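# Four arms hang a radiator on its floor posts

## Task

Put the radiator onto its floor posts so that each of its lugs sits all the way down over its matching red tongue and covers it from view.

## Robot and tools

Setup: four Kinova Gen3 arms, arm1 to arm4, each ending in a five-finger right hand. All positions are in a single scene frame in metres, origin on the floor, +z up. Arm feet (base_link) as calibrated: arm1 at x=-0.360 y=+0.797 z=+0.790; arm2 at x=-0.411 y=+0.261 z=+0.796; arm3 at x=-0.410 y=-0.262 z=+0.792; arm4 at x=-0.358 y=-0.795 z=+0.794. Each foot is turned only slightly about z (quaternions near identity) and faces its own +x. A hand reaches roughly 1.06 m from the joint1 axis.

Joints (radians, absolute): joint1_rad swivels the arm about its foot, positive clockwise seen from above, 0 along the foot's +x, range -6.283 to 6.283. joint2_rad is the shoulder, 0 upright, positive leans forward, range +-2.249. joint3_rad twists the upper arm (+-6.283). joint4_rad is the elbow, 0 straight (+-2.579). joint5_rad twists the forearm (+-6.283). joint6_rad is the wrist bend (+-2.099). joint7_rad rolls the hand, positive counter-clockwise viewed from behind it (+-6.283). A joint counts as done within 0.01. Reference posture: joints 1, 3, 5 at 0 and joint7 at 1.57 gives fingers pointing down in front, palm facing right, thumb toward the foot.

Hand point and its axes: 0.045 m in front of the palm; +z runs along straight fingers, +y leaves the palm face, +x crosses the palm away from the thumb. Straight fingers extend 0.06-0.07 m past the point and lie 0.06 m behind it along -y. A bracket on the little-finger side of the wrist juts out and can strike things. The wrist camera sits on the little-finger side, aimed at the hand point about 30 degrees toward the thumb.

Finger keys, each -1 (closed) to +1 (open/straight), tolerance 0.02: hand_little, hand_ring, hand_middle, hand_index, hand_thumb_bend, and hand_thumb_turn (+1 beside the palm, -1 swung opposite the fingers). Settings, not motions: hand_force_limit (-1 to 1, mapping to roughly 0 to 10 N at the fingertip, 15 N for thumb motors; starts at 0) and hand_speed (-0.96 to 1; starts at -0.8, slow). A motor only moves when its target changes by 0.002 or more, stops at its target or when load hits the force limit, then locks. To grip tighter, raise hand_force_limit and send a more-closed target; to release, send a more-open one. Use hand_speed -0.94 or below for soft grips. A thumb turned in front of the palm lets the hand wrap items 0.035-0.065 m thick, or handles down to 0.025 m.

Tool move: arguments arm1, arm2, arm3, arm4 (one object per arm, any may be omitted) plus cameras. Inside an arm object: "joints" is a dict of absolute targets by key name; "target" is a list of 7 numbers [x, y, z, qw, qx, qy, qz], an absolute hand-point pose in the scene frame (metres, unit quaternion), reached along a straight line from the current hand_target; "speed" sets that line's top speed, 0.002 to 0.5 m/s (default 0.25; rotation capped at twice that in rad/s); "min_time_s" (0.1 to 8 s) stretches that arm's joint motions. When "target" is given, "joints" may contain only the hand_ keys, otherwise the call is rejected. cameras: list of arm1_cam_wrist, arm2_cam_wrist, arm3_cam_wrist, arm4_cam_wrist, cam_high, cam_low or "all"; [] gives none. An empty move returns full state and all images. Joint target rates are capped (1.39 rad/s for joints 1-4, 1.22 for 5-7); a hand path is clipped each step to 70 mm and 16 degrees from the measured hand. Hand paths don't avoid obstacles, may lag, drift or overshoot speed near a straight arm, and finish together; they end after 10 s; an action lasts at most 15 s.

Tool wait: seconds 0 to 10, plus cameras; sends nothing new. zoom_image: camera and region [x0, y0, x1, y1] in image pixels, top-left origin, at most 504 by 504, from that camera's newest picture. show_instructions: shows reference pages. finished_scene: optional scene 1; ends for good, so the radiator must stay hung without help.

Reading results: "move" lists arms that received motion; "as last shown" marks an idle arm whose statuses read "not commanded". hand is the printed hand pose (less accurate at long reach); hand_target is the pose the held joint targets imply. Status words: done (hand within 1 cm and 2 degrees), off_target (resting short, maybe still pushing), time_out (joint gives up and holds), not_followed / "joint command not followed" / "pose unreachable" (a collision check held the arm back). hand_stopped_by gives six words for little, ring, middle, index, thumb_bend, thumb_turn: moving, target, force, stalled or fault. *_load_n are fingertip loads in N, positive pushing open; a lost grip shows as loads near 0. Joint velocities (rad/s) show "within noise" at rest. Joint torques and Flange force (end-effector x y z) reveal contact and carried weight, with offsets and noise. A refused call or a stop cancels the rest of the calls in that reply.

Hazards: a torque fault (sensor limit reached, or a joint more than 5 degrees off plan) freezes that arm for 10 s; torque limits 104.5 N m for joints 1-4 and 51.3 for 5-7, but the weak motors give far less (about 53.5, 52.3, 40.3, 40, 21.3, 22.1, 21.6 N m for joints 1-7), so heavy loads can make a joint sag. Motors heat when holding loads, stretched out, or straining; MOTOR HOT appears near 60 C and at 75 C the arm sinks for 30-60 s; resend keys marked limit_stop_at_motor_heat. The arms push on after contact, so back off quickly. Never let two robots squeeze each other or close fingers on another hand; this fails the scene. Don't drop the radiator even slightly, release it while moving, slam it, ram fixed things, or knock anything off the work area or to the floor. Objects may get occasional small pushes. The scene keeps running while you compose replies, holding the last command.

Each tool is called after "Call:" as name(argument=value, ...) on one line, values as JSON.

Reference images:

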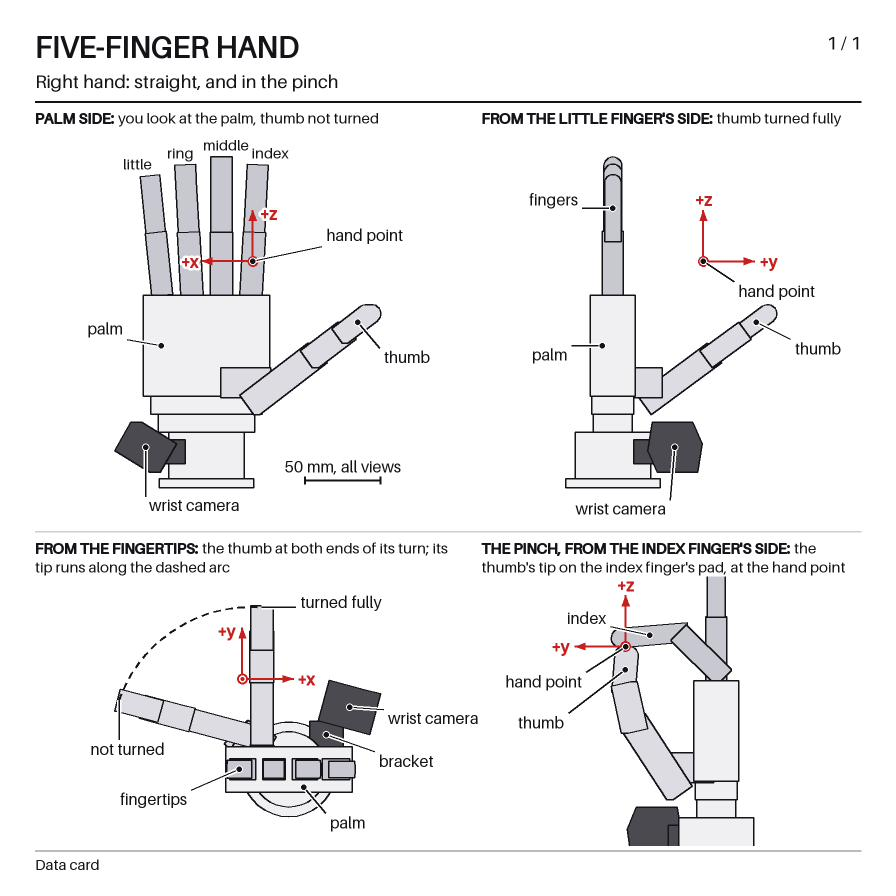

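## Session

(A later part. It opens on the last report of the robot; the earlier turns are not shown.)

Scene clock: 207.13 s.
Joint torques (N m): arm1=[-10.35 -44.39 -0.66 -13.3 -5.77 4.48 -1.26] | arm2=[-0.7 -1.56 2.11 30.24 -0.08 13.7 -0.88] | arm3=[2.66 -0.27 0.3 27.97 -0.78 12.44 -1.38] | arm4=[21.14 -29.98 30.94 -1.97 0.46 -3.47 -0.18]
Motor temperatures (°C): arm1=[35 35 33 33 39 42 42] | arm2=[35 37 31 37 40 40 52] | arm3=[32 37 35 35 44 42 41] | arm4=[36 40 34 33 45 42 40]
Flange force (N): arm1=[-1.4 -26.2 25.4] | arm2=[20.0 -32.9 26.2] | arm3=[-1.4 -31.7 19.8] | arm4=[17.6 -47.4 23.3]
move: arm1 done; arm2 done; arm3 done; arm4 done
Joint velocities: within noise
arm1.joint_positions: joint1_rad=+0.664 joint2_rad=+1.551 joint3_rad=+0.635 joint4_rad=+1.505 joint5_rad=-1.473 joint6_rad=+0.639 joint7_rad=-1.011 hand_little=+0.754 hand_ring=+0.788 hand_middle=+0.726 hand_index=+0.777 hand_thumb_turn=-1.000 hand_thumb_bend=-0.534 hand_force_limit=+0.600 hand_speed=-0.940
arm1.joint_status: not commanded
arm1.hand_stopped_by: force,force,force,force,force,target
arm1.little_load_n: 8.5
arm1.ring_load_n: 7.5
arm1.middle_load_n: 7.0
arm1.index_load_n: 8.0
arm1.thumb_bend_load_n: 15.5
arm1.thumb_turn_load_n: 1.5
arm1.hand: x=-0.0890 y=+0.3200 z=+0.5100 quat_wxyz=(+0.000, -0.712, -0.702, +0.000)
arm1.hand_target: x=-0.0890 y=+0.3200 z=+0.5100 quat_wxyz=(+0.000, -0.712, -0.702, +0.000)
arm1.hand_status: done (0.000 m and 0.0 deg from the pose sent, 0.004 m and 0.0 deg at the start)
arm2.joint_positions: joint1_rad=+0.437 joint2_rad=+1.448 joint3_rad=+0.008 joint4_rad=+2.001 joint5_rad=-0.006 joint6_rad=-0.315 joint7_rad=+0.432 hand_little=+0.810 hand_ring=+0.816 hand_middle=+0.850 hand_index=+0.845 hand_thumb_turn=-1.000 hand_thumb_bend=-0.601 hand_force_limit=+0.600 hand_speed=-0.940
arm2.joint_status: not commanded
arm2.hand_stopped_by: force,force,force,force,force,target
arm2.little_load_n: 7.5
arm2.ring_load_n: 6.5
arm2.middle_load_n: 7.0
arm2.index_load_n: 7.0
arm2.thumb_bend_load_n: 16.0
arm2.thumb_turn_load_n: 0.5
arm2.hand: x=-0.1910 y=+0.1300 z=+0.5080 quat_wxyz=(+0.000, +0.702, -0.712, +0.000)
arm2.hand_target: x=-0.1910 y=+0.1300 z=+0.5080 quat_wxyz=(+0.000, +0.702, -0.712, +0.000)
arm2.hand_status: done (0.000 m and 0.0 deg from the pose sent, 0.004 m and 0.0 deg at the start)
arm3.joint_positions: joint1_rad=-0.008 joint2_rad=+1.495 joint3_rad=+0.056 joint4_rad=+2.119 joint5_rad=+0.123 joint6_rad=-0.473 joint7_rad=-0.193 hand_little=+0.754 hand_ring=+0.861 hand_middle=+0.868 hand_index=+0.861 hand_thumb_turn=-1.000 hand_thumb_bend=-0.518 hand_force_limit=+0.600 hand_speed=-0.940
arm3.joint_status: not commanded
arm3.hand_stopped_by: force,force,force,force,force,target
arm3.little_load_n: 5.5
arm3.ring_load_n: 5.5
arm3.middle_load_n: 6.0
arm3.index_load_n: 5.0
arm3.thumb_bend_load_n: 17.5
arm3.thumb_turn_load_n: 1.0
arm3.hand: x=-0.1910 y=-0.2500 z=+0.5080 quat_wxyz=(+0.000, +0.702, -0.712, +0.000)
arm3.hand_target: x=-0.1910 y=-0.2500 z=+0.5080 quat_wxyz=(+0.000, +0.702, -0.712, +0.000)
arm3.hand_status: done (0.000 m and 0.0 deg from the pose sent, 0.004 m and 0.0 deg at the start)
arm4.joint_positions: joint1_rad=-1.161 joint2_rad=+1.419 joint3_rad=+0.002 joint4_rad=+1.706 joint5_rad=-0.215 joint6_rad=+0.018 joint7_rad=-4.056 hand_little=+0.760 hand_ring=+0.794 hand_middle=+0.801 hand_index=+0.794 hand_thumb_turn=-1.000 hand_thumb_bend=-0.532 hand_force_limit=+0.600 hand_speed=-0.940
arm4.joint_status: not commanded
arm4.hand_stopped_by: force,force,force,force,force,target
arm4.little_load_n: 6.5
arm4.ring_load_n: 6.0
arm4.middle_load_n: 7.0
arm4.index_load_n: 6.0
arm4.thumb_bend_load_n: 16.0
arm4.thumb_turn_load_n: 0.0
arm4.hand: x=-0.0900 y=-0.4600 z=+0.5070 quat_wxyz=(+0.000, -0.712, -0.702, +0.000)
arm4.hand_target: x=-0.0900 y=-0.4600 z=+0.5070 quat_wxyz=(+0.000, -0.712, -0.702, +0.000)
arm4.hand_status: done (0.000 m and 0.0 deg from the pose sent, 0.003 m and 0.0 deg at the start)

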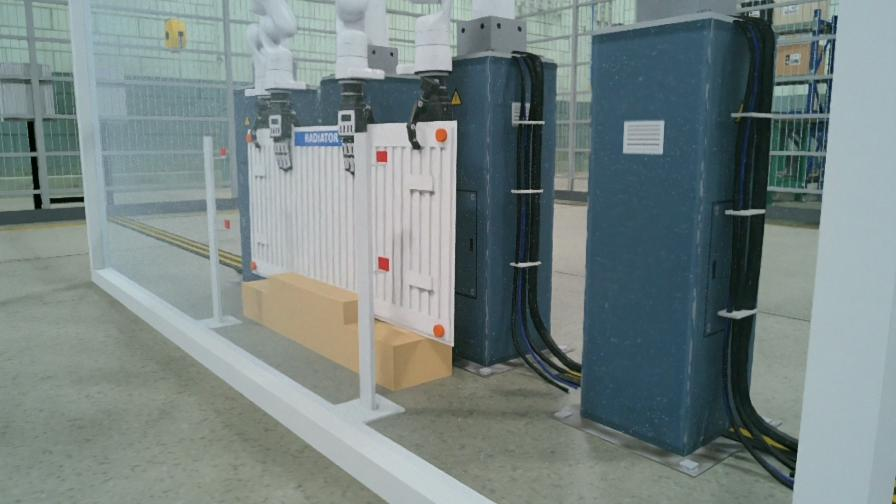

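Call:
move(arm1={"target":[-0.089,0.320,0.5395,0,0.7124,0.7018,0],"speed":0.015}, arm2={"target":[-0.191,0.13,0.538,0,0.7018,-0.7124,0],"speed":0.015}, arm3={"target":[-0.191,-0.25,0.5385,0,0.7018,-0.7124,0],"speed":0.015}, arm4={"target":[-0.090,-0.460,0.537,0,0.7124,0.7018,0],"speed":0.015}, cameras=["cam_low"])

Call:
zoom_image(camera="cam_low", region=[340, 80, 500, 360])

Scene clock: 210.97 s.
Joint torques (N m): arm1=[-10.2 -43.51 -0.68 -14.72 -6.2 4.54 -1.24] | arm2=[-0.69 -3 2.45 30.08 0.17 13.83 -0.57] | arm3=[2.77 -0.31 0.27 31.58 -0.99 14.02 -1.67] | arm4=[21.9 -30.37 31.45 -5.01 0.58 -4.95 -0.37]
Motor temperatures (°C): arm1=[35 36 33 33 39 42 42] | arm2=[35 37 31 37 40 40 52] | arm3=[32 37 35 35 44 42 41] | arm4=[36 40 34 33 45 42 40]
Flange force (N): arm1=[2.7 -27.7 21.8] | arm2=[18.9 -32.7 27.4] | arm3=[-0.4 -36.2 26.0] | arm4=[14.3 -50.8 19.1]
move: arm1 done; arm2 done; arm3 done; arm4 done
Joint velocities: within noise
arm1.joint_positions: joint1_rad=+0.651 joint2_rad=+1.492 joint3_rad=+0.657 joint4_rad=+1.557 joint5_rad=-1.447 joint6_rad=+0.661 joint7_rad=-1.013 hand_little=+0.754 hand_ring=+0.788 hand_middle=+0.726 hand_index=+0.777 hand_thumb_turn=-1.000 hand_thumb_bend=-0.534 hand_force_limit=+0.600 hand_speed=-0.940
arm1.joint_status: not commanded
arm1.hand_stopped_by: force,force,force,force,force,target
arm1.little_load_n: 8.5
arm1.ring_load_n: 7.5
arm1.middle_load_n: 7.0
arm1.index_load_n: 8.0
arm1.thumb_bend_load_n: 15.5
arm1.thumb_turn_load_n: 1.0
arm1.hand: x=-0.0890 y=+0.3200 z=+0.5395 quat_wxyz=(+0.000, -0.712, -0.702, +0.000)
arm1.hand_target: x=-0.0890 y=+0.3200 z=+0.5395 quat_wxyz=(+0.000, -0.712, -0.702, +0.000)
arm1.hand_status: done (0.000 m and 0.0 deg from the pose sent, 0.030 m and 0.0 deg at the start)
arm2.joint_positions: joint1_rad=+0.436 joint2_rad=+1.372 joint3_rad=+0.008 joint4_rad=+2.061 joint5_rad=-0.006 joint6_rad=-0.299 joint7_rad=+0.432 hand_little=+0.810 hand_ring=+0.816 hand_middle=+0.850 hand_index=+0.845 hand_thumb_turn=-1.000 hand_thumb_bend=-0.601 hand_force_limit=+0.600 hand_speed=-0.940
arm2.joint_status: not commanded
arm2.hand_stopped_by: force,force,force,force,force,target
arm2.little_load_n: 7.5
arm2.ring_load_n: 6.5
arm2.middle_load_n: 7.5
arm2.index_load_n: 7.0
arm2.thumb_bend_load_n: 16.0
arm2.thumb_turn_load_n: 1.0
arm2.hand: x=-0.1910 y=+0.1300 z=+0.5380 quat_wxyz=(+0.000, +0.702, -0.712, +0.000)
arm2.hand_target: x=-0.1910 y=+0.1300 z=+0.5380 quat_wxyz=(+0.000, +0.702, -0.712, +0.000)
arm2.hand_status: done (0.000 m and 0.0 deg from the pose sent, 0.030 m and 0.0 deg at the start)
arm3.joint_positions: joint1_rad=-0.007 joint2_rad=+1.417 joint3_rad=+0.057 joint4_rad=+2.183 joint5_rad=+0.128 joint6_rad=-0.459 joint7_rad=-0.192 hand_little=+0.754 hand_ring=+0.861 hand_middle=+0.868 hand_index=+0.861 hand_thumb_turn=-1.000 hand_thumb_bend=-0.518 hand_force_limit=+0.600 hand_speed=-0.940
arm3.joint_status: not commanded
arm3.hand_stopped_by: force,force,force,force,force,target
arm3.little_load_n: 5.5
arm3.ring_load_n: 5.5
arm3.middle_load_n: 6.0
arm3.index_load_n: 4.5
arm3.thumb_bend_load_n: 17.5
arm3.thumb_turn_load_n: 1.0
arm3.hand: x=-0.1910 y=-0.2500 z=+0.5385 quat_wxyz=(+0.000, +0.702, -0.712, +0.000)
arm3.hand_target: x=-0.1910 y=-0.2500 z=+0.5385 quat_wxyz=(+0.000, +0.702, -0.712, +0.000)
arm3.hand_status: done (0.000 m and 0.0 deg from the pose sent, 0.030 m and 0.0 deg at the start)
arm4.joint_positions: joint1_rad=-1.163 joint2_rad=+1.347 joint3_rad=+0.006 joint4_rad=+1.760 joint5_rad=-0.216 joint6_rad=+0.037 joint7_rad=-4.057 hand_little=+0.760 hand_ring=+0.794 hand_middle=+0.801 hand_index=+0.794 hand_thumb_turn=-1.000 hand_thumb_bend=-0.532 hand_force_limit=+0.600 hand_speed=-0.940
arm4.joint_status: not commanded
arm4.hand_stopped_by: force,force,force,force,force,target
arm4.little_load_n: 6.5
arm4.ring_load_n: 6.0
arm4.middle_load_n: 6.5
arm4.index_load_n: 6.0
arm4.thumb_bend_load_n: 16.0
arm4.thumb_turn_load_n: 0.0
arm4.hand: x=-0.0900 y=-0.4600 z=+0.5370 quat_wxyz=(+0.000, -0.712, -0.702, +0.000)
arm4.hand_target: x=-0.0900 y=-0.4600 z=+0.5370 quat_wxyz=(+0.000, -0.712, -0.702, +0.000)
arm4.hand_status: done (0.000 m and 0.0 deg from the pose sent, 0.030 m and 0.0 deg at the start)

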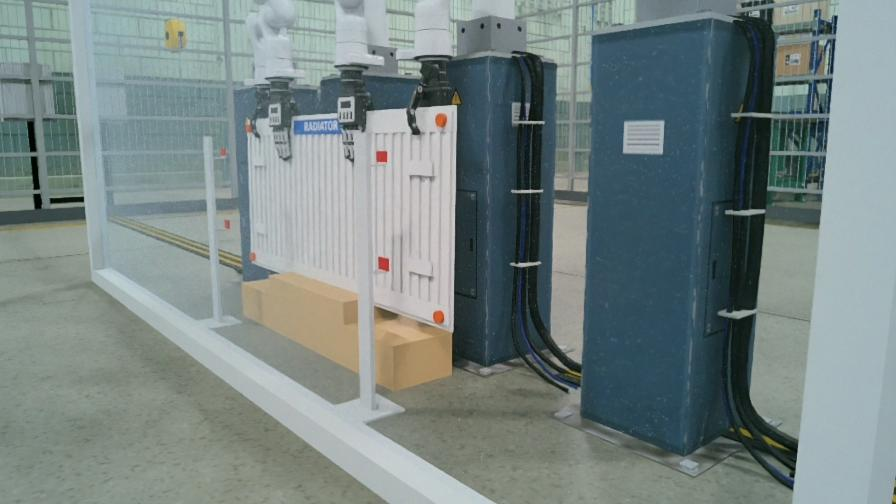

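Scaled by 1.800 from the camera's image (finer frame: 1280x720).

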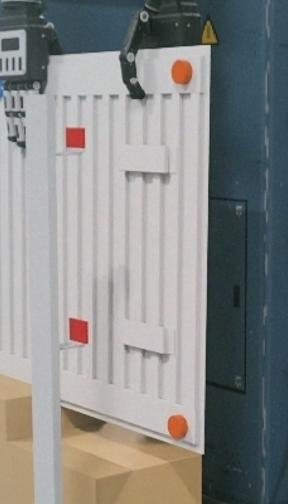

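Call:
move(arm1={"target":[-0.064,0.320,0.5795,0,0.7124,0.7018,0],"speed":0.02}, arm2={"target":[-0.166,0.13,0.578,0,0.7018,-0.7124,0],"speed":0.02}, arm3={"target":[-0.166,-0.25,0.5785,0,0.7018,-0.7124,0],"speed":0.02}, arm4={"target":[-0.065,-0.460,0.577,0,0.7124,0.7018,0],"speed":0.02}, cameras=["cam_low"])

Scene clock: 214.73 s.
Joint torques (N m): arm1=[-11.04 -43.77 -0.61 -16.79 -7.37 3.92 -1.19] | arm2=[-1.34 -4.31 1.01 30.63 0.06 14.81 -0.74] | arm3=[3.08 -0.29 1.17 30.86 -1.02 14.61 -1.33] | arm4=[22.71 -35.9 31.14 -9.41 1.8 -6.63 -0.25]
Motor temperatures (°C): arm1=[35 37 33 33 39 42 42] | arm2=[35 37 31 38 40 41 52] | arm3=[32 37 35 36 44 43 41] | arm4=[36 41 35 33 45 42 40]
Flange force (N): arm1=[3.6 -30.1 19.9] | arm2=[21.9 -35.0 28.8] | arm3=[-2.6 -38.1 20.9] | arm4=[14.1 -52.5 25.8]
move: arm1 done; arm2 done; arm3 done; arm4 done
Joint velocities: within noise
arm1.joint_positions: joint1_rad=+0.591 joint2_rad=+1.424 joint3_rad=+0.707 joint4_rad=+1.574 joint5_rad=-1.371 joint6_rad=+0.716 joint7_rad=-1.116 hand_little=+0.754 hand_ring=+0.788 hand_middle=+0.726 hand_index=+0.777 hand_thumb_turn=-1.000 hand_thumb_bend=-0.534 hand_force_limit=+0.600 hand_speed=-0.940
arm1.joint_status: not commanded
arm1.hand_stopped_by: force,force,force,force,force,target
arm1.little_load_n: 9.5
arm1.ring_load_n: 8.5
arm1.middle_load_n: 8.0
arm1.index_load_n: 9.0
arm1.thumb_bend_load_n: 15.0
arm1.thumb_turn_load_n: 1.0
arm1.hand: x=-0.0640 y=+0.3200 z=+0.5795 quat_wxyz=(+0.000, -0.712, -0.702, +0.000)
arm1.hand_target: x=-0.0640 y=+0.3200 z=+0.5795 quat_wxyz=(+0.000, -0.712, -0.702, +0.000)
arm1.hand_status: done (0.000 m and 0.0 deg from the pose sent, 0.047 m and 0.0 deg at the start)
arm2.joint_positions: joint1_rad=+0.406 joint2_rad=+1.253 joint3_rad=+0.006 joint4_rad=+2.067 joint5_rad=-0.023 joint6_rad=-0.186 joint7_rad=+0.419 hand_little=+0.810 hand_ring=+0.816 hand_middle=+0.850 hand_index=+0.845 hand_thumb_turn=-1.000 hand_thumb_bend=-0.601 hand_force_limit=+0.600 hand_speed=-0.940
arm2.joint_status: not commanded
arm2.hand_stopped_by: force,force,force,force,force,target
arm2.little_load_n: 7.5
arm2.ring_load_n: 7.0
arm2.middle_load_n: 7.0
arm2.index_load_n: 7.0
arm2.thumb_bend_load_n: 16.0
arm2.thumb_turn_load_n: 0.5
arm2.hand: x=-0.1661 y=+0.1300 z=+0.5780 quat_wxyz=(+0.000, +0.702, -0.712, +0.000)
arm2.hand_target: x=-0.1660 y=+0.1300 z=+0.5780 quat_wxyz=(+0.000, +0.702, -0.712, +0.000)
arm2.hand_status: done (0.000 m and 0.0 deg from the pose sent, 0.047 m and 0.0 deg at the start)
arm3.joint_positions: joint1_rad=+0.006 joint2_rad=+1.281 joint3_rad=+0.049 joint4_rad=+2.187 joint5_rad=+0.147 joint6_rad=-0.327 joint7_rad=-0.199 hand_little=+0.754 hand_ring=+0.861 hand_middle=+0.868 hand_index=+0.861 hand_thumb_turn=-1.000 hand_thumb_bend=-0.518 hand_force_limit=+0.600 hand_speed=-0.940
arm3.joint_status: not commanded
arm3.hand_stopped_by: force,force,force,force,force,target
arm3.little_load_n: 6.0
arm3.ring_load_n: 5.5
arm3.middle_load_n: 6.5
arm3.index_load_n: 5.5
arm3.thumb_bend_load_n: 17.0
arm3.thumb_turn_load_n: 1.0
arm3.hand: x=-0.1660 y=-0.2500 z=+0.5785 quat_wxyz=(+0.000, +0.702, -0.712, +0.000)
arm3.hand_target: x=-0.1660 y=-0.2500 z=+0.5785 quat_wxyz=(+0.000, +0.702, -0.712, +0.000)
arm3.hand_status: done (0.000 m and 0.0 deg from the pose sent, 0.047 m and 0.0 deg at the start)
arm4.joint_positions: joint1_rad=-1.122 joint2_rad=+1.253 joint3_rad=+0.021 joint4_rad=+1.779 joint5_rad=-0.194 joint6_rad=+0.112 joint7_rad=-4.034 hand_little=+0.760 hand_ring=+0.794 hand_middle=+0.801 hand_index=+0.794 hand_thumb_turn=-1.000 hand_thumb_bend=-0.532 hand_force_limit=+0.600 hand_speed=-0.940
arm4.joint_status: not commanded
arm4.hand_stopped_by: force,force,force,force,force,target
arm4.little_load_n: 6.5
arm4.ring_load_n: 6.0
arm4.middle_load_n: 5.5
arm4.index_load_n: 6.0
arm4.thumb_bend_load_n: 17.0
arm4.thumb_turn_load_n: 0.5
arm4.hand: x=-0.0650 y=-0.4600 z=+0.5770 quat_wxyz=(+0.000, -0.712, -0.702, +0.000)
arm4.hand_target: x=-0.0650 y=-0.4600 z=+0.5770 quat_wxyz=(+0.000, -0.712, -0.702, +0.000)
arm4.hand_status: done (0.000 m and 0.0 deg from the pose sent, 0.047 m and 0.0 deg at the start)

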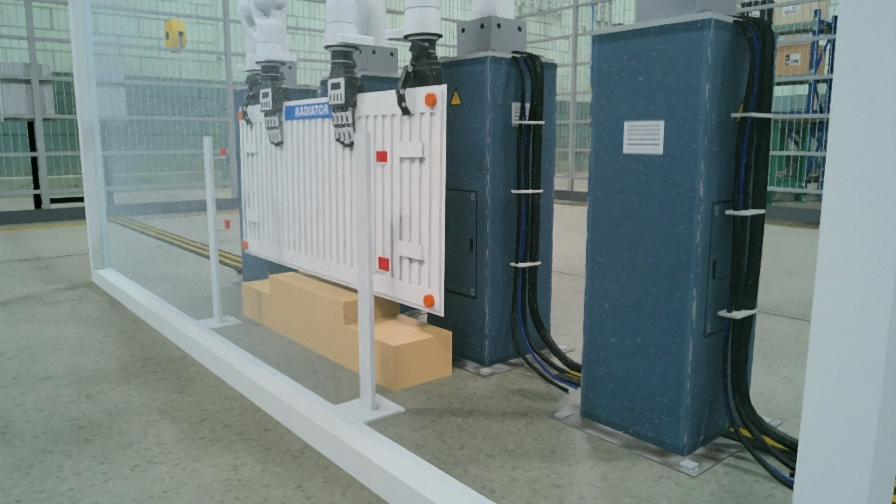

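Call:
move(arm1={"target":[-0.029,0.345,0.6175,0,0.7124,0.7018,0],"speed":0.02}, arm2={"target":[-0.131,0.155,0.616,0,0.7018,-0.7124,0],"speed":0.02}, arm3={"target":[-0.131,-0.225,0.6165,0,0.7018,-0.7124,0],"speed":0.02}, arm4={"target":[-0.030,-0.435,0.615,0,0.7124,0.7018,0],"speed":0.02}, cameras=["cam_low","cam_high","arm1_cam_wrist","arm4_cam_wrist"])

Call:
zoom_image(camera="cam_low", region=[330, 60, 490, 320])

Call:
zoom_image(camera="cam_high", region=[450, 240, 550, 400])

Scene clock: 218.70 s.
Joint torques (N m): arm1=[-11.76 -44.5 -0.32 -20.32 -8.84 3.14 -1.15] | arm2=[-1.27 -6.51 0.89 30.61 0.03 15.71 -0.61] | arm3=[1.71 -4.15 1.18 29.57 -0.36 15.08 -0.11] | arm4=[22.6 -38.99 28.93 -16.66 3.83 -8.38 -0.19]
Motor temperatures (°C): arm1=[35 38 33 33 39 42 42] | arm2=[35 37 31 38 40 41 52] | arm3=[32 37 35 36 44 43 41] | arm4=[36 43 35 33 45 42 40]
Flange force (N): arm1=[6.0 -35.3 17.9] | arm2=[18.9 -39.4 32.0] | arm3=[-5.0 -38.4 25.7] | arm4=[5.3 -53.5 22.2]
move: arm1 done; arm2 done; arm3 done; arm4 done
Joint velocities: within noise
arm1.joint_positions: joint1_rad=+0.486 joint2_rad=+1.346 joint3_rad=+0.739 joint4_rad=+1.634 joint5_rad=-1.328 joint6_rad=+0.743 joint7_rad=-1.209 hand_little=+0.754 hand_ring=+0.788 hand_middle=+0.726 hand_index=+0.777 hand_thumb_turn=-1.000 hand_thumb_bend=-0.534 hand_force_limit=+0.600 hand_speed=-0.940
arm1.joint_status: not commanded
arm1.hand_stopped_by: force,force,force,force,force,target
arm1.little_load_n: 9.5
arm1.ring_load_n: 8.5
arm1.middle_load_n: 8.5
arm1.index_load_n: 9.5
arm1.thumb_bend_load_n: 14.5
arm1.thumb_turn_load_n: 1.0
arm1.hand: x=-0.0290 y=+0.3450 z=+0.6175 quat_wxyz=(+0.000, -0.712, -0.702, +0.000)
arm1.hand_target: x=-0.0290 y=+0.3450 z=+0.6175 quat_wxyz=(+0.000, -0.712, -0.702, +0.000)
arm1.hand_status: done (0.000 m and 0.0 deg from the pose sent, 0.057 m and 0.0 deg at the start)
arm2.joint_positions: joint1_rad=+0.304 joint2_rad=+1.146 joint3_rad=+0.006 joint4_rad=+2.054 joint5_rad=-0.080 joint6_rad=-0.064 joint7_rad=+0.375 hand_little=+0.810 hand_ring=+0.816 hand_middle=+0.850 hand_index=+0.845 hand_thumb_turn=-1.000 hand_thumb_bend=-0.601 hand_force_limit=+0.600 hand_speed=-0.940
arm2.joint_status: not commanded
arm2.hand_stopped_by: force,force,force,force,force,target
arm2.little_load_n: 7.0
arm2.ring_load_n: 6.0
arm2.middle_load_n: 7.0
arm2.index_load_n: 6.5
arm2.thumb_bend_load_n: 16.0
arm2.thumb_turn_load_n: 1.0
arm2.hand: x=-0.1310 y=+0.1550 z=+0.6160 quat_wxyz=(+0.000, +0.702, -0.712, +0.000)
arm2.hand_target: x=-0.1310 y=+0.1550 z=+0.6160 quat_wxyz=(+0.000, +0.702, -0.712, +0.000)
arm2.hand_status: done (0.000 m and 0.0 deg from the pose sent, 0.057 m and 0.0 deg at the start)
arm3.joint_positions: joint1_rad=-0.040 joint2_rad=+1.149 joint3_rad=+0.019 joint4_rad=+2.140 joint5_rad=+0.122 joint6_rad=-0.147 joint7_rad=-0.232 hand_little=+0.754 hand_ring=+0.861 hand_middle=+0.868 hand_index=+0.861 hand_thumb_turn=-1.000 hand_thumb_bend=-0.518 hand_force_limit=+0.600 hand_speed=-0.940
arm3.joint_status: not commanded
arm3.hand_stopped_by: force,force,force,force,force,target
arm3.little_load_n: 6.0
arm3.ring_load_n: 6.0
arm3.middle_load_n: 7.5
arm3.index_load_n: 6.0
arm3.thumb_bend_load_n: 16.5
arm3.thumb_turn_load_n: 1.0
arm3.hand: x=-0.1310 y=-0.2250 z=+0.6165 quat_wxyz=(+0.000, +0.702, -0.712, +0.000)
arm3.hand_target: x=-0.1310 y=-0.2250 z=+0.6165 quat_wxyz=(+0.000, +0.702, -0.712, +0.000)
arm3.hand_status: done (0.000 m and 0.0 deg from the pose sent, 0.057 m and 0.0 deg at the start)
arm4.joint_positions: joint1_rad=-1.101 joint2_rad=+1.183 joint3_rad=+0.050 joint4_rad=+1.687 joint5_rad=-0.178 joint6_rad=+0.277 joint7_rad=-4.022 hand_little=+0.760 hand_ring=+0.794 hand_middle=+0.800 hand_index=+0.794 hand_thumb_turn=-1.000 hand_thumb_bend=-0.532 hand_force_limit=+0.600 hand_speed=-0.940
arm4.joint_status: not commanded
arm4.hand_stopped_by: force,force,force,force,force,target
arm4.little_load_n: 6.0
arm4.ring_load_n: 5.5
arm4.middle_load_n: 2.0
arm4.index_load_n: 5.5
arm4.thumb_bend_load_n: 17.5
arm4.thumb_turn_load_n: 0.0
arm4.hand: x=-0.0300 y=-0.4350 z=+0.6150 quat_wxyz=(+0.000, -0.712, -0.702, +0.000)
arm4.hand_target: x=-0.0300 y=-0.4350 z=+0.6150 quat_wxyz=(+0.000, -0.712, -0.702, +0.000)
arm4.hand_status: done (0.000 m and 0.0 deg from the pose sent, 0.057 m and 0.0 deg at the start)
pictures: arm1_cam_wrist, arm4_cam_wrist, cam_high, cam_low
arm1_cam_wrist: T_world_to_cam=[[0.96069, 0.27498, 0.03819, -0.10242], [0.22272, -0.84549, 0.48533, 0.00559], [0.16575, -0.45774, -0.8735, 0.81636]] pos_world=[-0.03816, 0.40658, 0.71429]
arm4_cam_wrist: T_world_to_cam=[[0.9647, 0.26232, -0.02336, 0.16612], [0.23937, -0.83641, 0.49307, -0.65868], [0.10981, -0.48126, -0.86967, 0.44446]] pos_world=[-0.05139, -0.3806, 0.7152]

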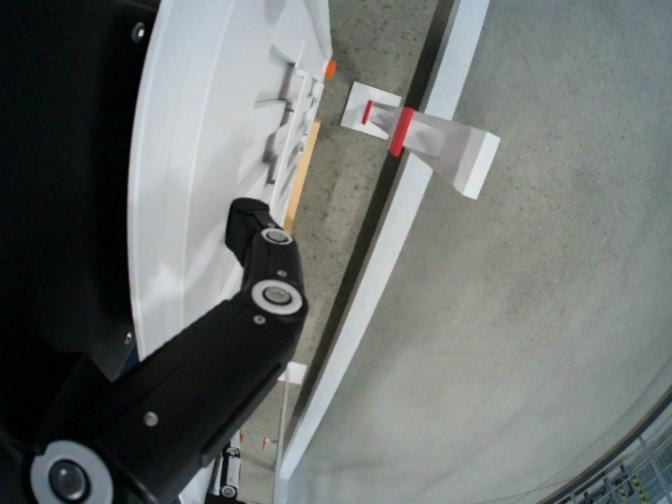

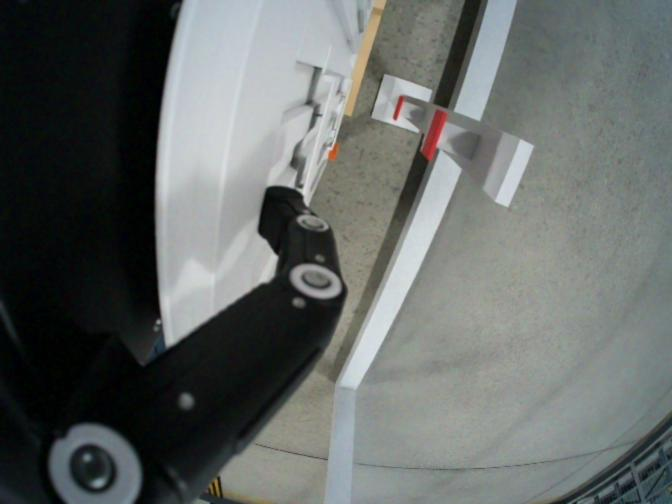

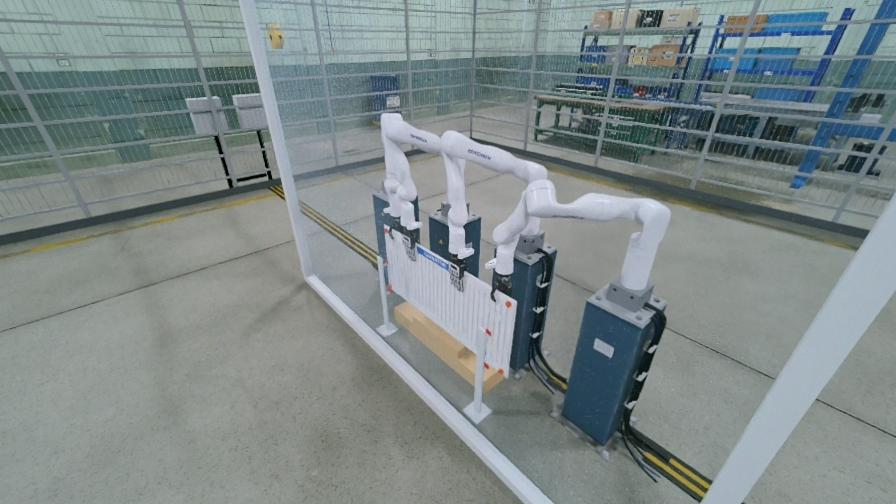

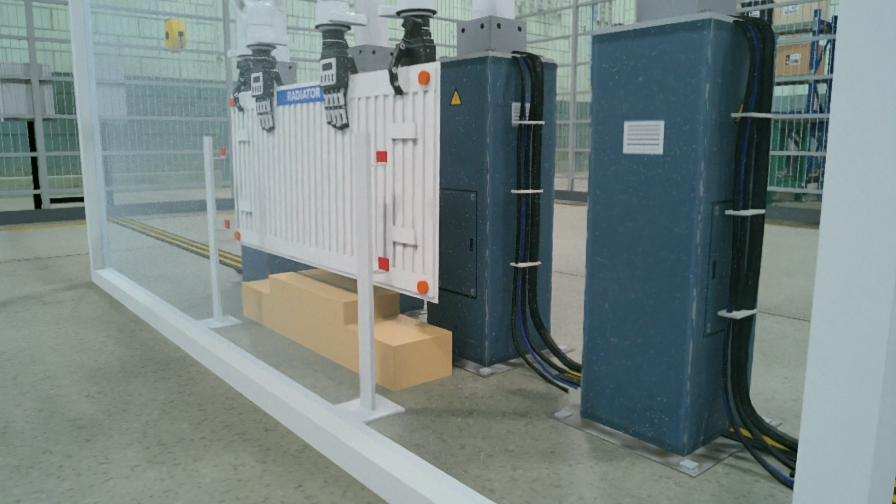

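Scaled by 1.938 from the camera's image (finer frame: 1280x720).

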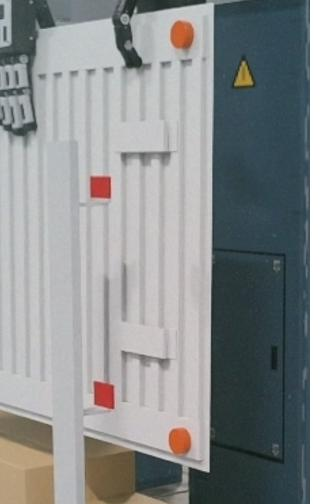

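Scaled by 3.150 from the camera's image (finer frame: 1280x720).

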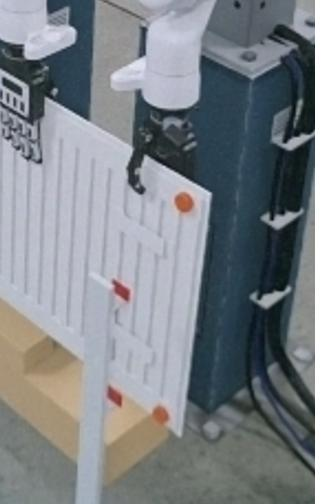

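Call:
zoom_image(camera="arm1_cam_wrist", region=[200, 30, 440, 210])

Call:
zoom_image(camera="arm4_cam_wrist", region=[230, 30, 470, 210])

Scaled by 2.100 from the camera's image (finer frame: 960x720).

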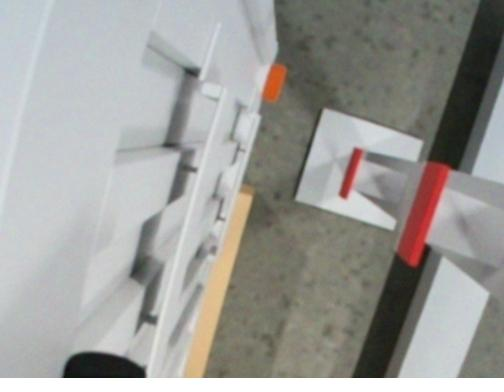

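Scaled by 2.100 from the camera's image (finer frame: 960x720).

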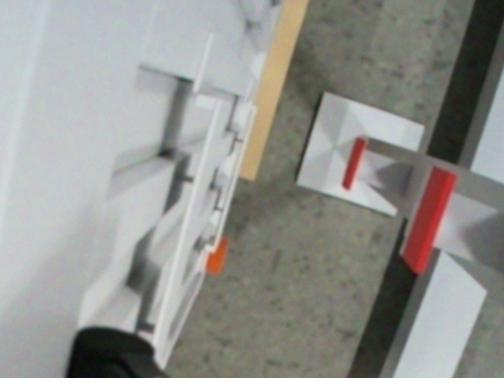

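Call:
zoom_image(camera="arm1_cam_wrist", region=[255, 30, 345, 110])

Call:
zoom_image(camera="arm1_cam_wrist", region=[240, 100, 340, 210])

Scaled by 5.600 from the camera's image (finer frame: 960x720).

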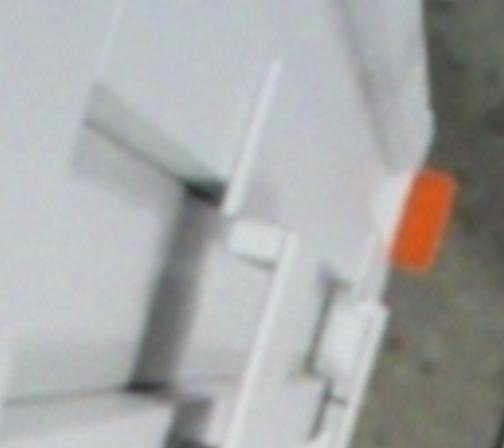

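Scaled by 4.582 from the camera's image (finer frame: 960x720).

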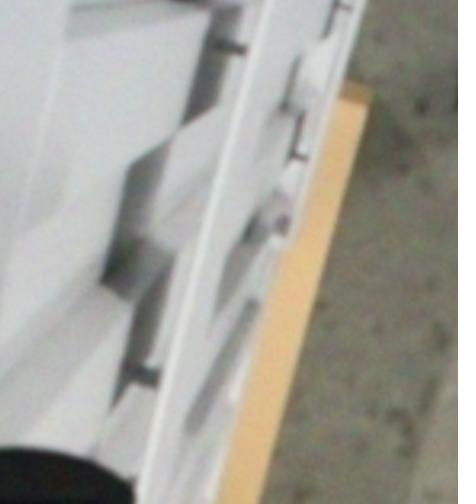

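Call:
move(arm1={"target":[0.016,0.369,0.6175,0,0.7124,0.7018,0],"speed":0.02}, arm2={"target":[-0.086,0.179,0.616,0,0.7018,-0.7124,0],"speed":0.02}, arm3={"target":[-0.086,-0.201,0.6165,0,0.7018,-0.7124,0],"speed":0.02}, arm4={"target":[0.0145,-0.411,0.615,0,0.7124,0.7018,0],"speed":0.02}, cameras=["cam_low","cam_high","arm1_cam_wrist","arm4_cam_wrist"])

Call:
zoom_image(camera="arm1_cam_wrist", region=[230, 30, 410, 210])

Call:
zoom_image(camera="arm4_cam_wrist", region=[250, 30, 430, 210])

Call:
zoom_image(camera="cam_low", region=[330, 60, 490, 320])

Scene clock: 226.13 s.
Joint torques (N m): arm1=[-10.02 -47.81 4.44 -23.28 -9.66 -0.13 -1.19] | arm2=[-1.17 -7.87 1.4 29.59 0.02 15.9 -0.65] | arm3=[1.49 -8.72 1.05 24.6 -0.53 13.73 -0.04] | arm4=[20.49 -43.28 25.01 -22.47 4.58 -9.84 -0.25]
Motor temperatures (°C): arm1=[35 39 33 33 39 42 42] | arm2=[35 37 31 38 40 42 52] | arm3=[32 37 35 36 44 44 41] | arm4=[37 44 36 34 45 42 40]
Flange force (N): arm1=[9.9 -37.0 20.6] | arm2=[15.5 -42.7 32.1] | arm3=[-6.3 -34.1 26.5] | arm4=[-4.0 -51.5 19.6]
move: arm1 done; arm2 done; arm3 done; arm4 done
Joint velocities: within noise
arm1.joint_positions: joint1_rad=+0.388 joint2_rad=+1.352 joint3_rad=+0.745 joint4_rad=+1.609 joint5_rad=-1.310 joint6_rad=+0.753 joint7_rad=-1.335 hand_little=+0.754 hand_ring=+0.788 hand_middle=+0.726 hand_index=+0.777 hand_thumb_turn=-1.000 hand_thumb_bend=-0.534 hand_force_limit=+0.600 hand_speed=-0.940
arm1.joint_status: not commanded
arm1.hand_stopped_by: force,force,force,force,force,target
arm1.little_load_n: 9.5
arm1.ring_load_n: 9.0
arm1.middle_load_n: 8.5
arm1.index_load_n: 9.5
arm1.thumb_bend_load_n: 14.5
arm1.thumb_turn_load_n: 1.0
arm1.hand: x=+0.0160 y=+0.3690 z=+0.6175 quat_wxyz=(+0.000, -0.712, -0.702, +0.000)
arm1.hand_target: x=+0.0160 y=+0.3690 z=+0.6175 quat_wxyz=(+0.000, -0.712, -0.702, +0.000)
arm1.hand_status: done (0.000 m and 0.0 deg from the pose sent, 0.051 m and 0.0 deg at the start)
arm2.joint_positions: joint1_rad=+0.203 joint2_rad=+1.146 joint3_rad=+0.019 joint4_rad=+1.944 joint5_rad=-0.128 joint6_rad=+0.047 joint7_rad=+0.327 hand_little=+0.810 hand_ring=+0.816 hand_middle=+0.850 hand_index=+0.845 hand_thumb_turn=-1.000 hand_thumb_bend=-0.601 hand_force_limit=+0.600 hand_speed=-0.940
arm2.joint_status: not commanded
arm2.hand_stopped_by: force,force,force,force,force,target
arm2.little_load_n: 7.0
arm2.ring_load_n: 6.0
arm2.middle_load_n: 6.5
arm2.index_load_n: 6.0
arm2.thumb_bend_load_n: 16.5
arm2.thumb_turn_load_n: 1.0
arm2.hand: x=-0.0860 y=+0.1790 z=+0.6160 quat_wxyz=(+0.000, +0.702, -0.712, +0.000)
arm2.hand_target: x=-0.0860 y=+0.1790 z=+0.6160 quat_wxyz=(+0.000, +0.702, -0.712, +0.000)
arm2.hand_status: done (0.000 m and 0.0 deg from the pose sent, 0.051 m and 0.0 deg at the start)
arm3.joint_positions: joint1_rad=-0.076 joint2_rad=+1.140 joint3_rad=-0.002 joint4_rad=+1.996 joint5_rad=+0.100 joint6_rad=+0.008 joint7_rad=-0.256 hand_little=+0.754 hand_ring=+0.861 hand_middle=+0.868 hand_index=+0.861 hand_thumb_turn=-1.000 hand_thumb_bend=-0.518 hand_force_limit=+0.600 hand_speed=-0.940
arm3.joint_status: not commanded
arm3.hand_stopped_by: force,force,force,force,force,target
arm3.little_load_n: 6.0
arm3.ring_load_n: 6.5
arm3.middle_load_n: 7.5
arm3.index_load_n: 6.0
arm3.thumb_bend_load_n: 16.0
arm3.thumb_turn_load_n: 1.0
arm3.hand: x=-0.0860 y=-0.2010 z=+0.6165 quat_wxyz=(+0.000, +0.702, -0.712, +0.000)
arm3.hand_target: x=-0.0860 y=-0.2010 z=+0.6165 quat_wxyz=(+0.000, +0.702, -0.712, +0.000)
arm3.hand_status: done (0.000 m and 0.0 deg from the pose sent, 0.051 m and 0.0 deg at the start)
arm4.joint_positions: joint1_rad=-1.059 joint2_rad=+1.220 joint3_rad=+0.066 joint4_rad=+1.516 joint5_rad=-0.160 joint6_rad=+0.412 joint7_rad=-4.000 hand_little=+0.760 hand_ring=+0.794 hand_middle=+0.800 hand_index=+0.794 hand_thumb_turn=-1.000 hand_thumb_bend=-0.532 hand_force_limit=+0.600 hand_speed=-0.940
arm4.joint_status: not commanded
arm4.hand_stopped_by: force,force,force,force,force,target
arm4.little_load_n: 6.0
arm4.ring_load_n: 5.5
arm4.middle_load_n: 2.0
arm4.index_load_n: 5.5
arm4.thumb_bend_load_n: 17.5
arm4.thumb_turn_load_n: 0.0
arm4.hand: x=+0.0145 y=-0.4110 z=+0.6150 quat_wxyz=(+0.000, -0.712, -0.702, +0.000)
arm4.hand_target: x=+0.0145 y=-0.4110 z=+0.6150 quat_wxyz=(+0.000, -0.712, -0.702, +0.000)
arm4.hand_status: done (0.000 m and 0.0 deg from the pose sent, 0.051 m and 0.0 deg at the start)
pictures: arm1_cam_wrist, arm4_cam_wrist, cam_high, cam_low
arm1_cam_wrist: T_world_to_cam=[[0.9607, 0.27496, 0.03821, -0.15225], [0.22269, -0.8455, 0.48533, 0.01591], [0.16575, -0.45774, -0.8735, 0.8198]] pos_world=[0.00684, 0.43058, 0.71419]
arm4_cam_wrist: T_world_to_cam=[[0.96469, 0.26236, -0.02327, 0.11685], [0.23937, -0.8364, 0.49309, -0.64927], [0.10991, -0.48125, -0.86967, 0.45112]] pos_world=[-0.00689, -0.35661, 0.7152]

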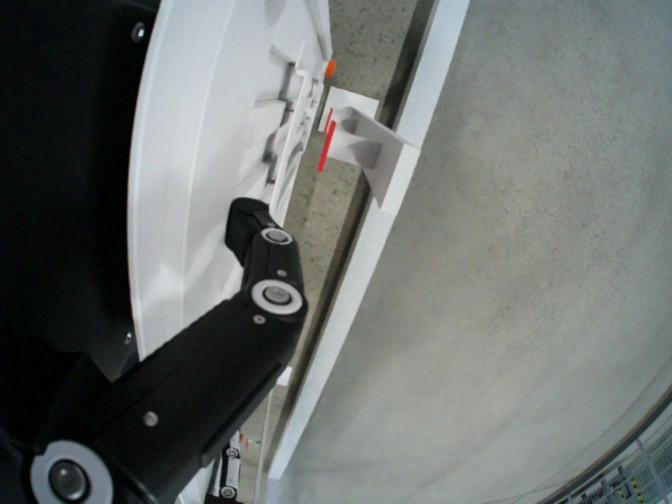

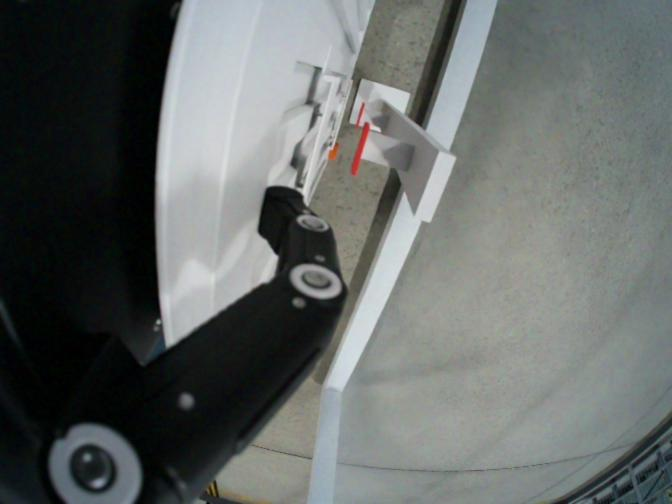

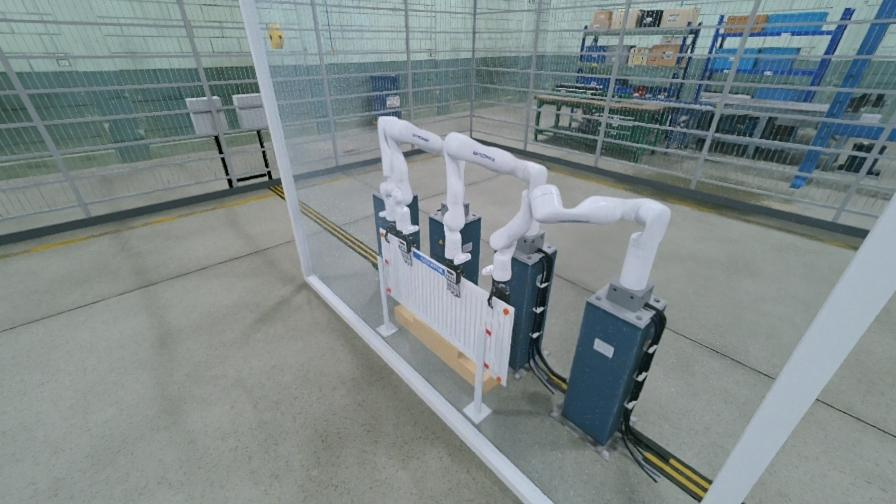

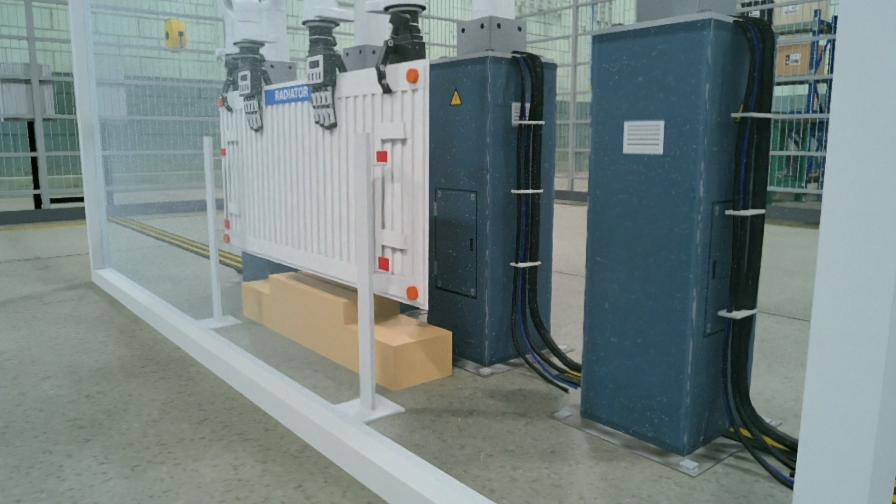

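Scaled by 2.800 from the camera's image (finer frame: 960x720).

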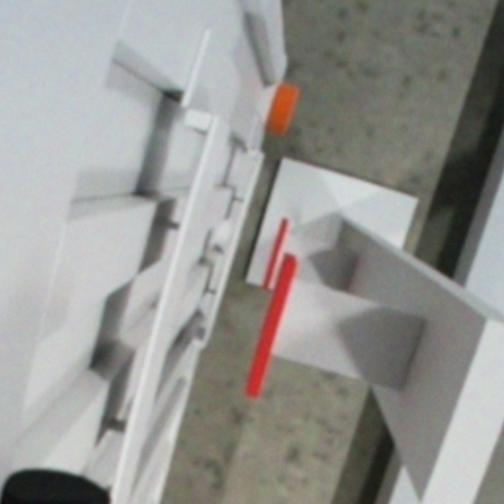

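Scaled by 2.800 from the camera's image (finer frame: 960x720).

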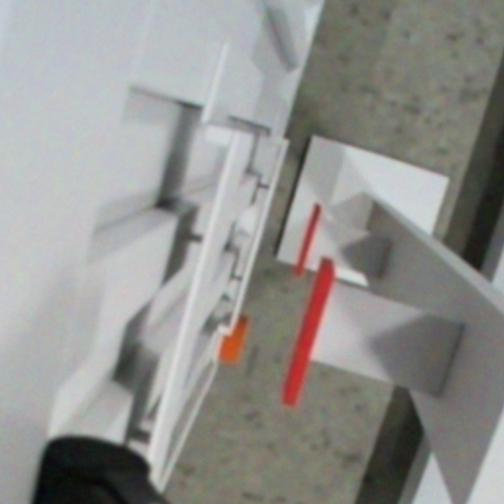

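Scaled by 1.938 from the camera's image (finer frame: 1280x720).

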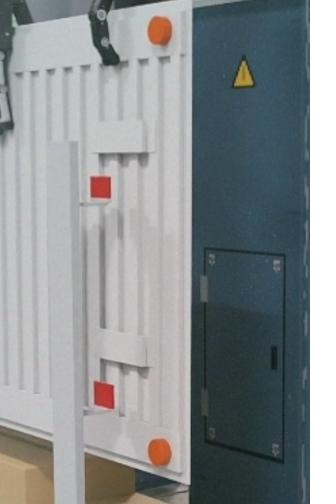

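Call:
move(arm1={"target":[0.0322,0.369,0.6169,-0.0049,0.7124,0.7018,-0.0050],"speed":0.01}, arm2={"target":[-0.0692,0.179,0.6166,0.0050,0.7018,-0.7124,-0.0049],"speed":0.01}, arm3={"target":[-0.0679,-0.201,0.6171,0.0050,0.7018,-0.7124,-0.0049],"speed":0.01}, arm4={"target":[0.0333,-0.411,0.6144,-0.0049,0.7124,0.7018,-0.0050],"speed":0.01}, cameras=["cam_low","arm1_cam_wrist","arm4_cam_wrist"])

Call:
zoom_image(camera="arm1_cam_wrist", region=[230, 30, 410, 210])

Call:
zoom_image(camera="arm4_cam_wrist", region=[250, 30, 430, 210])

Call:
zoom_image(camera="cam_low", region=[330, 60, 490, 320])

Scene clock: 232.67 s.
Joint torques (N m): arm1=[-9.57 -47.54 4.44 -23.02 -9.94 -0.35 -1.43] | arm2=[-1.09 -8.05 1.66 29.61 0.17 16.47 -0.6] | arm3=[1.82 -9.87 1.29 23.84 -0.98 14.03 -0.25] | arm4=[21.23 -46.12 24.49 -24.97 4.65 -10.62 -0.46]
Motor temperatures (°C): arm1=[35 39 33 34 39 42 42] | arm2=[35 37 31 38 40 43 52] | arm3=[32 37 35 36 44 45 41] | arm4=[37 44 36 35 45 42 40]
Flange force (N): arm1=[10.5 -36.9 19.8] | arm2=[15.2 -45.2 31.2] | arm3=[-6.3 -35.0 26.8] | arm4=[-5.0 -53.3 21.5]
move: arm1 done; arm2 done; arm3 done; arm4 done
Joint velocities: within noise
arm1.joint_positions: joint1_rad=+0.358 joint2_rad=+1.369 joint3_rad=+0.769 joint4_rad=+1.559 joint5_rad=-1.272 joint6_rad=+0.784 joint7_rad=-1.421 hand_little=+0.754 hand_ring=+0.788 hand_middle=+0.726 hand_index=+0.777 hand_thumb_turn=-1.000 hand_thumb_bend=-0.534 hand_force_limit=+0.600 hand_speed=-0.940
arm1.joint_status: not commanded
arm1.hand_stopped_by: force,force,force,force,force,target
arm1.little_load_n: 9.5
arm1.ring_load_n: 8.5
arm1.middle_load_n: 8.5
arm1.index_load_n: 9.5
arm1.thumb_bend_load_n: 14.5
arm1.thumb_turn_load_n: 1.0
arm1.hand: x=+0.0322 y=+0.3690 z=+0.6169 quat_wxyz=(+0.005, -0.712, -0.702, +0.005)
arm1.hand_target: x=+0.0322 y=+0.3690 z=+0.6169 quat_wxyz=(+0.005, -0.712, -0.702, +0.005)
arm1.hand_status: done (0.000 m and 0.0 deg from the pose sent, 0.016 m and 0.8 deg at the start)
arm2.joint_positions: joint1_rad=+0.182 joint2_rad=+1.152 joint3_rad=+0.033 joint4_rad=+1.876 joint5_rad=-0.134 joint6_rad=+0.124 joint7_rad=+0.317 hand_little=+0.810 hand_ring=+0.816 hand_middle=+0.850 hand_index=+0.845 hand_thumb_turn=-1.000 hand_thumb_bend=-0.601 hand_force_limit=+0.600 hand_speed=-0.940
arm2.joint_status: not commanded
arm2.hand_stopped_by: force,force,force,force,force,target
arm2.little_load_n: 7.0
arm2.ring_load_n: 6.0
arm2.middle_load_n: 6.5
arm2.index_load_n: 6.5
arm2.thumb_bend_load_n: 16.5
arm2.thumb_turn_load_n: 1.0
arm2.hand: x=-0.0692 y=+0.1790 z=+0.6166 quat_wxyz=(+0.005, +0.702, -0.712, -0.005)
arm2.hand_target: x=-0.0692 y=+0.1790 z=+0.6166 quat_wxyz=(+0.005, +0.702, -0.712, -0.005)
arm2.hand_status: done (0.000 m and 0.0 deg from the pose sent, 0.017 m and 0.8 deg at the start)
arm3.joint_positions: joint1_rad=-0.059 joint2_rad=+1.143 joint3_rad=-0.013 joint4_rad=+1.922 joint5_rad=+0.105 joint6_rad=+0.093 joint7_rad=-0.249 hand_little=+0.754 hand_ring=+0.861 hand_middle=+0.868 hand_index=+0.861 hand_thumb_turn=-1.000 hand_thumb_bend=-0.518 hand_force_limit=+0.600 hand_speed=-0.940
arm3.joint_status: not commanded
arm3.hand_stopped_by: force,force,force,force,force,target
arm3.little_load_n: 6.5
arm3.ring_load_n: 6.5
arm3.middle_load_n: 7.5
arm3.index_load_n: 6.5
arm3.thumb_bend_load_n: 16.0
arm3.thumb_turn_load_n: 1.0
arm3.hand: x=-0.0679 y=-0.2010 z=+0.6171 quat_wxyz=(+0.005, +0.702, -0.712, -0.005)
arm3.hand_target: x=-0.0679 y=-0.2010 z=+0.6171 quat_wxyz=(+0.005, +0.702, -0.712, -0.005)
arm3.hand_status: done (0.000 m and 0.0 deg from the pose sent, 0.018 m and 0.8 deg at the start)
arm4.joint_positions: joint1_rad=-1.017 joint2_rad=+1.234 joint3_rad=+0.058 joint4_rad=+1.458 joint5_rad=-0.152 joint6_rad=+0.464 joint7_rad=-3.972 hand_little=+0.760 hand_ring=+0.794 hand_middle=+0.800 hand_index=+0.794 hand_thumb_turn=-1.000 hand_thumb_bend=-0.532 hand_force_limit=+0.600 hand_speed=-0.940
arm4.joint_status: not commanded
arm4.hand_stopped_by: force,force,force,force,force,target
arm4.little_load_n: 5.5
arm4.ring_load_n: 5.0
arm4.middle_load_n: 1.5
arm4.index_load_n: 4.5
arm4.thumb_bend_load_n: 18.0
arm4.thumb_turn_load_n: 0.0
arm4.hand: x=+0.0333 y=-0.4110 z=+0.6144 quat_wxyz=(+0.005, -0.712, -0.702, +0.005)
arm4.hand_target: x=+0.0333 y=-0.4110 z=+0.6144 quat_wxyz=(+0.005, -0.712, -0.702, +0.005)
arm4.hand_status: done (0.000 m and 0.0 deg from the pose sent, 0.019 m and 0.8 deg at the start)
pictures: arm1_cam_wrist, arm4_cam_wrist, cam_low
arm1_cam_wrist: T_world_to_cam=[[0.96115, 0.27493, 0.02477, -0.15946], [0.22943, -0.84551, 0.48216, 0.01433], [0.15351, -0.45774, -0.87573, 0.8184]] pos_world=[0.02435, 0.43058, 0.71374]
arm4_cam_wrist: T_world_to_cam=[[0.96427, 0.26234, -0.03679, 0.10698], [0.24623, -0.8364, 0.4897, -0.65163], [0.09769, -0.48126, -0.87112, 0.44983]] pos_world=[0.01335, -0.3566, 0.71489]

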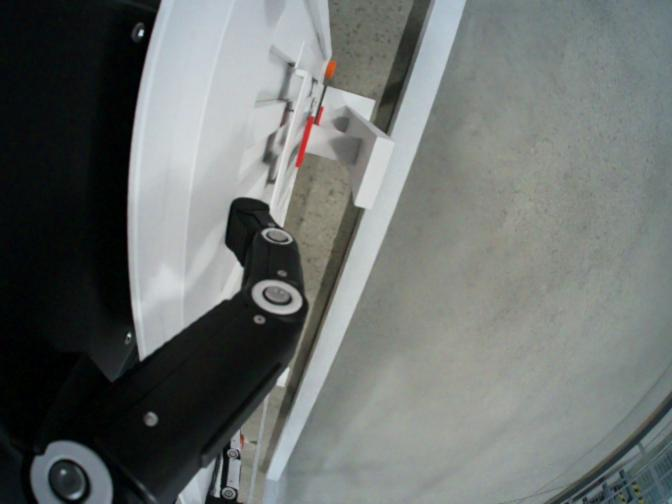

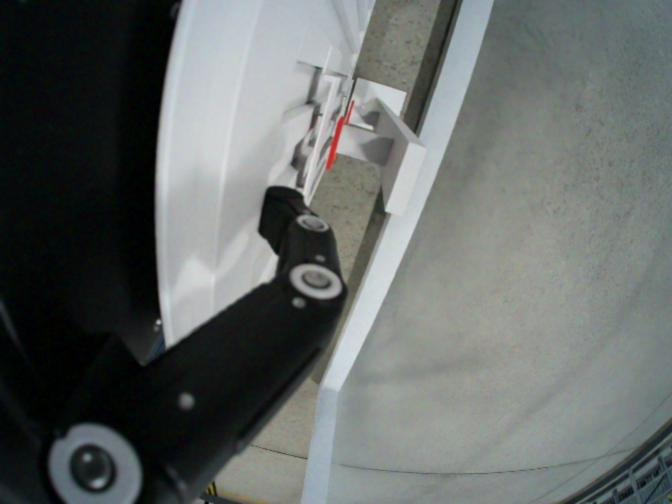

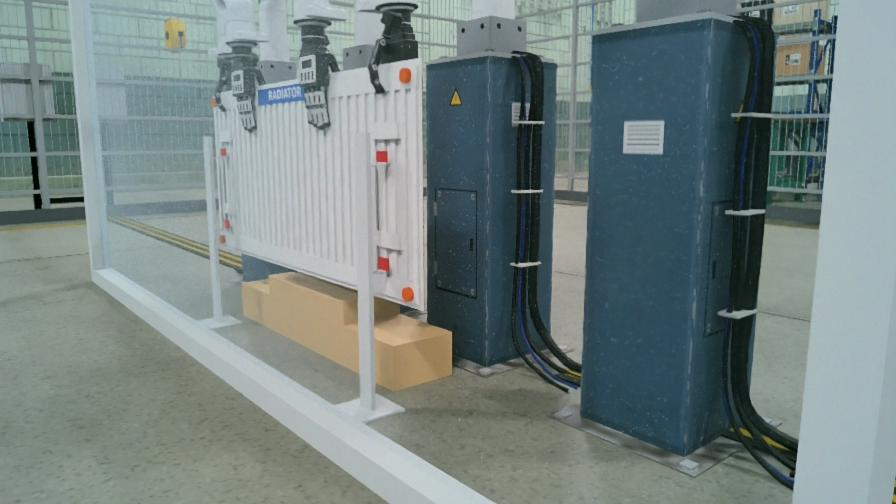

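Scaled by 2.800 from the camera's image (finer frame: 960x720).

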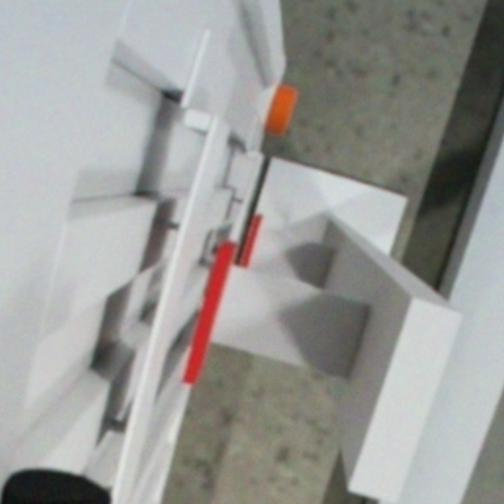

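Scaled by 2.800 from the camera's image (finer frame: 960x720).

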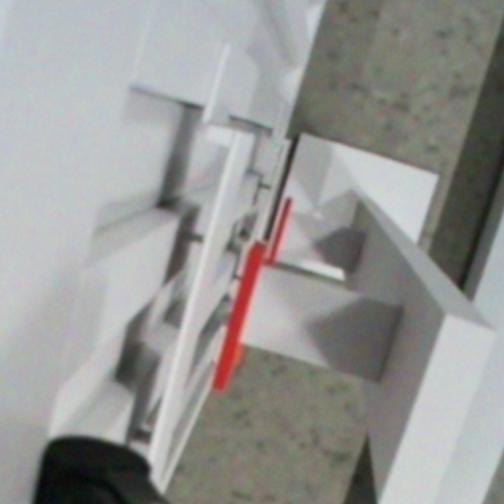

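Scaled by 1.938 from the camera's image (finer frame: 1280x720).

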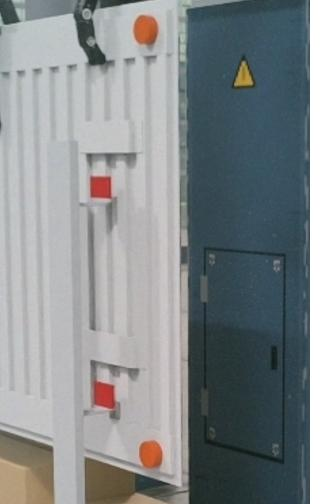

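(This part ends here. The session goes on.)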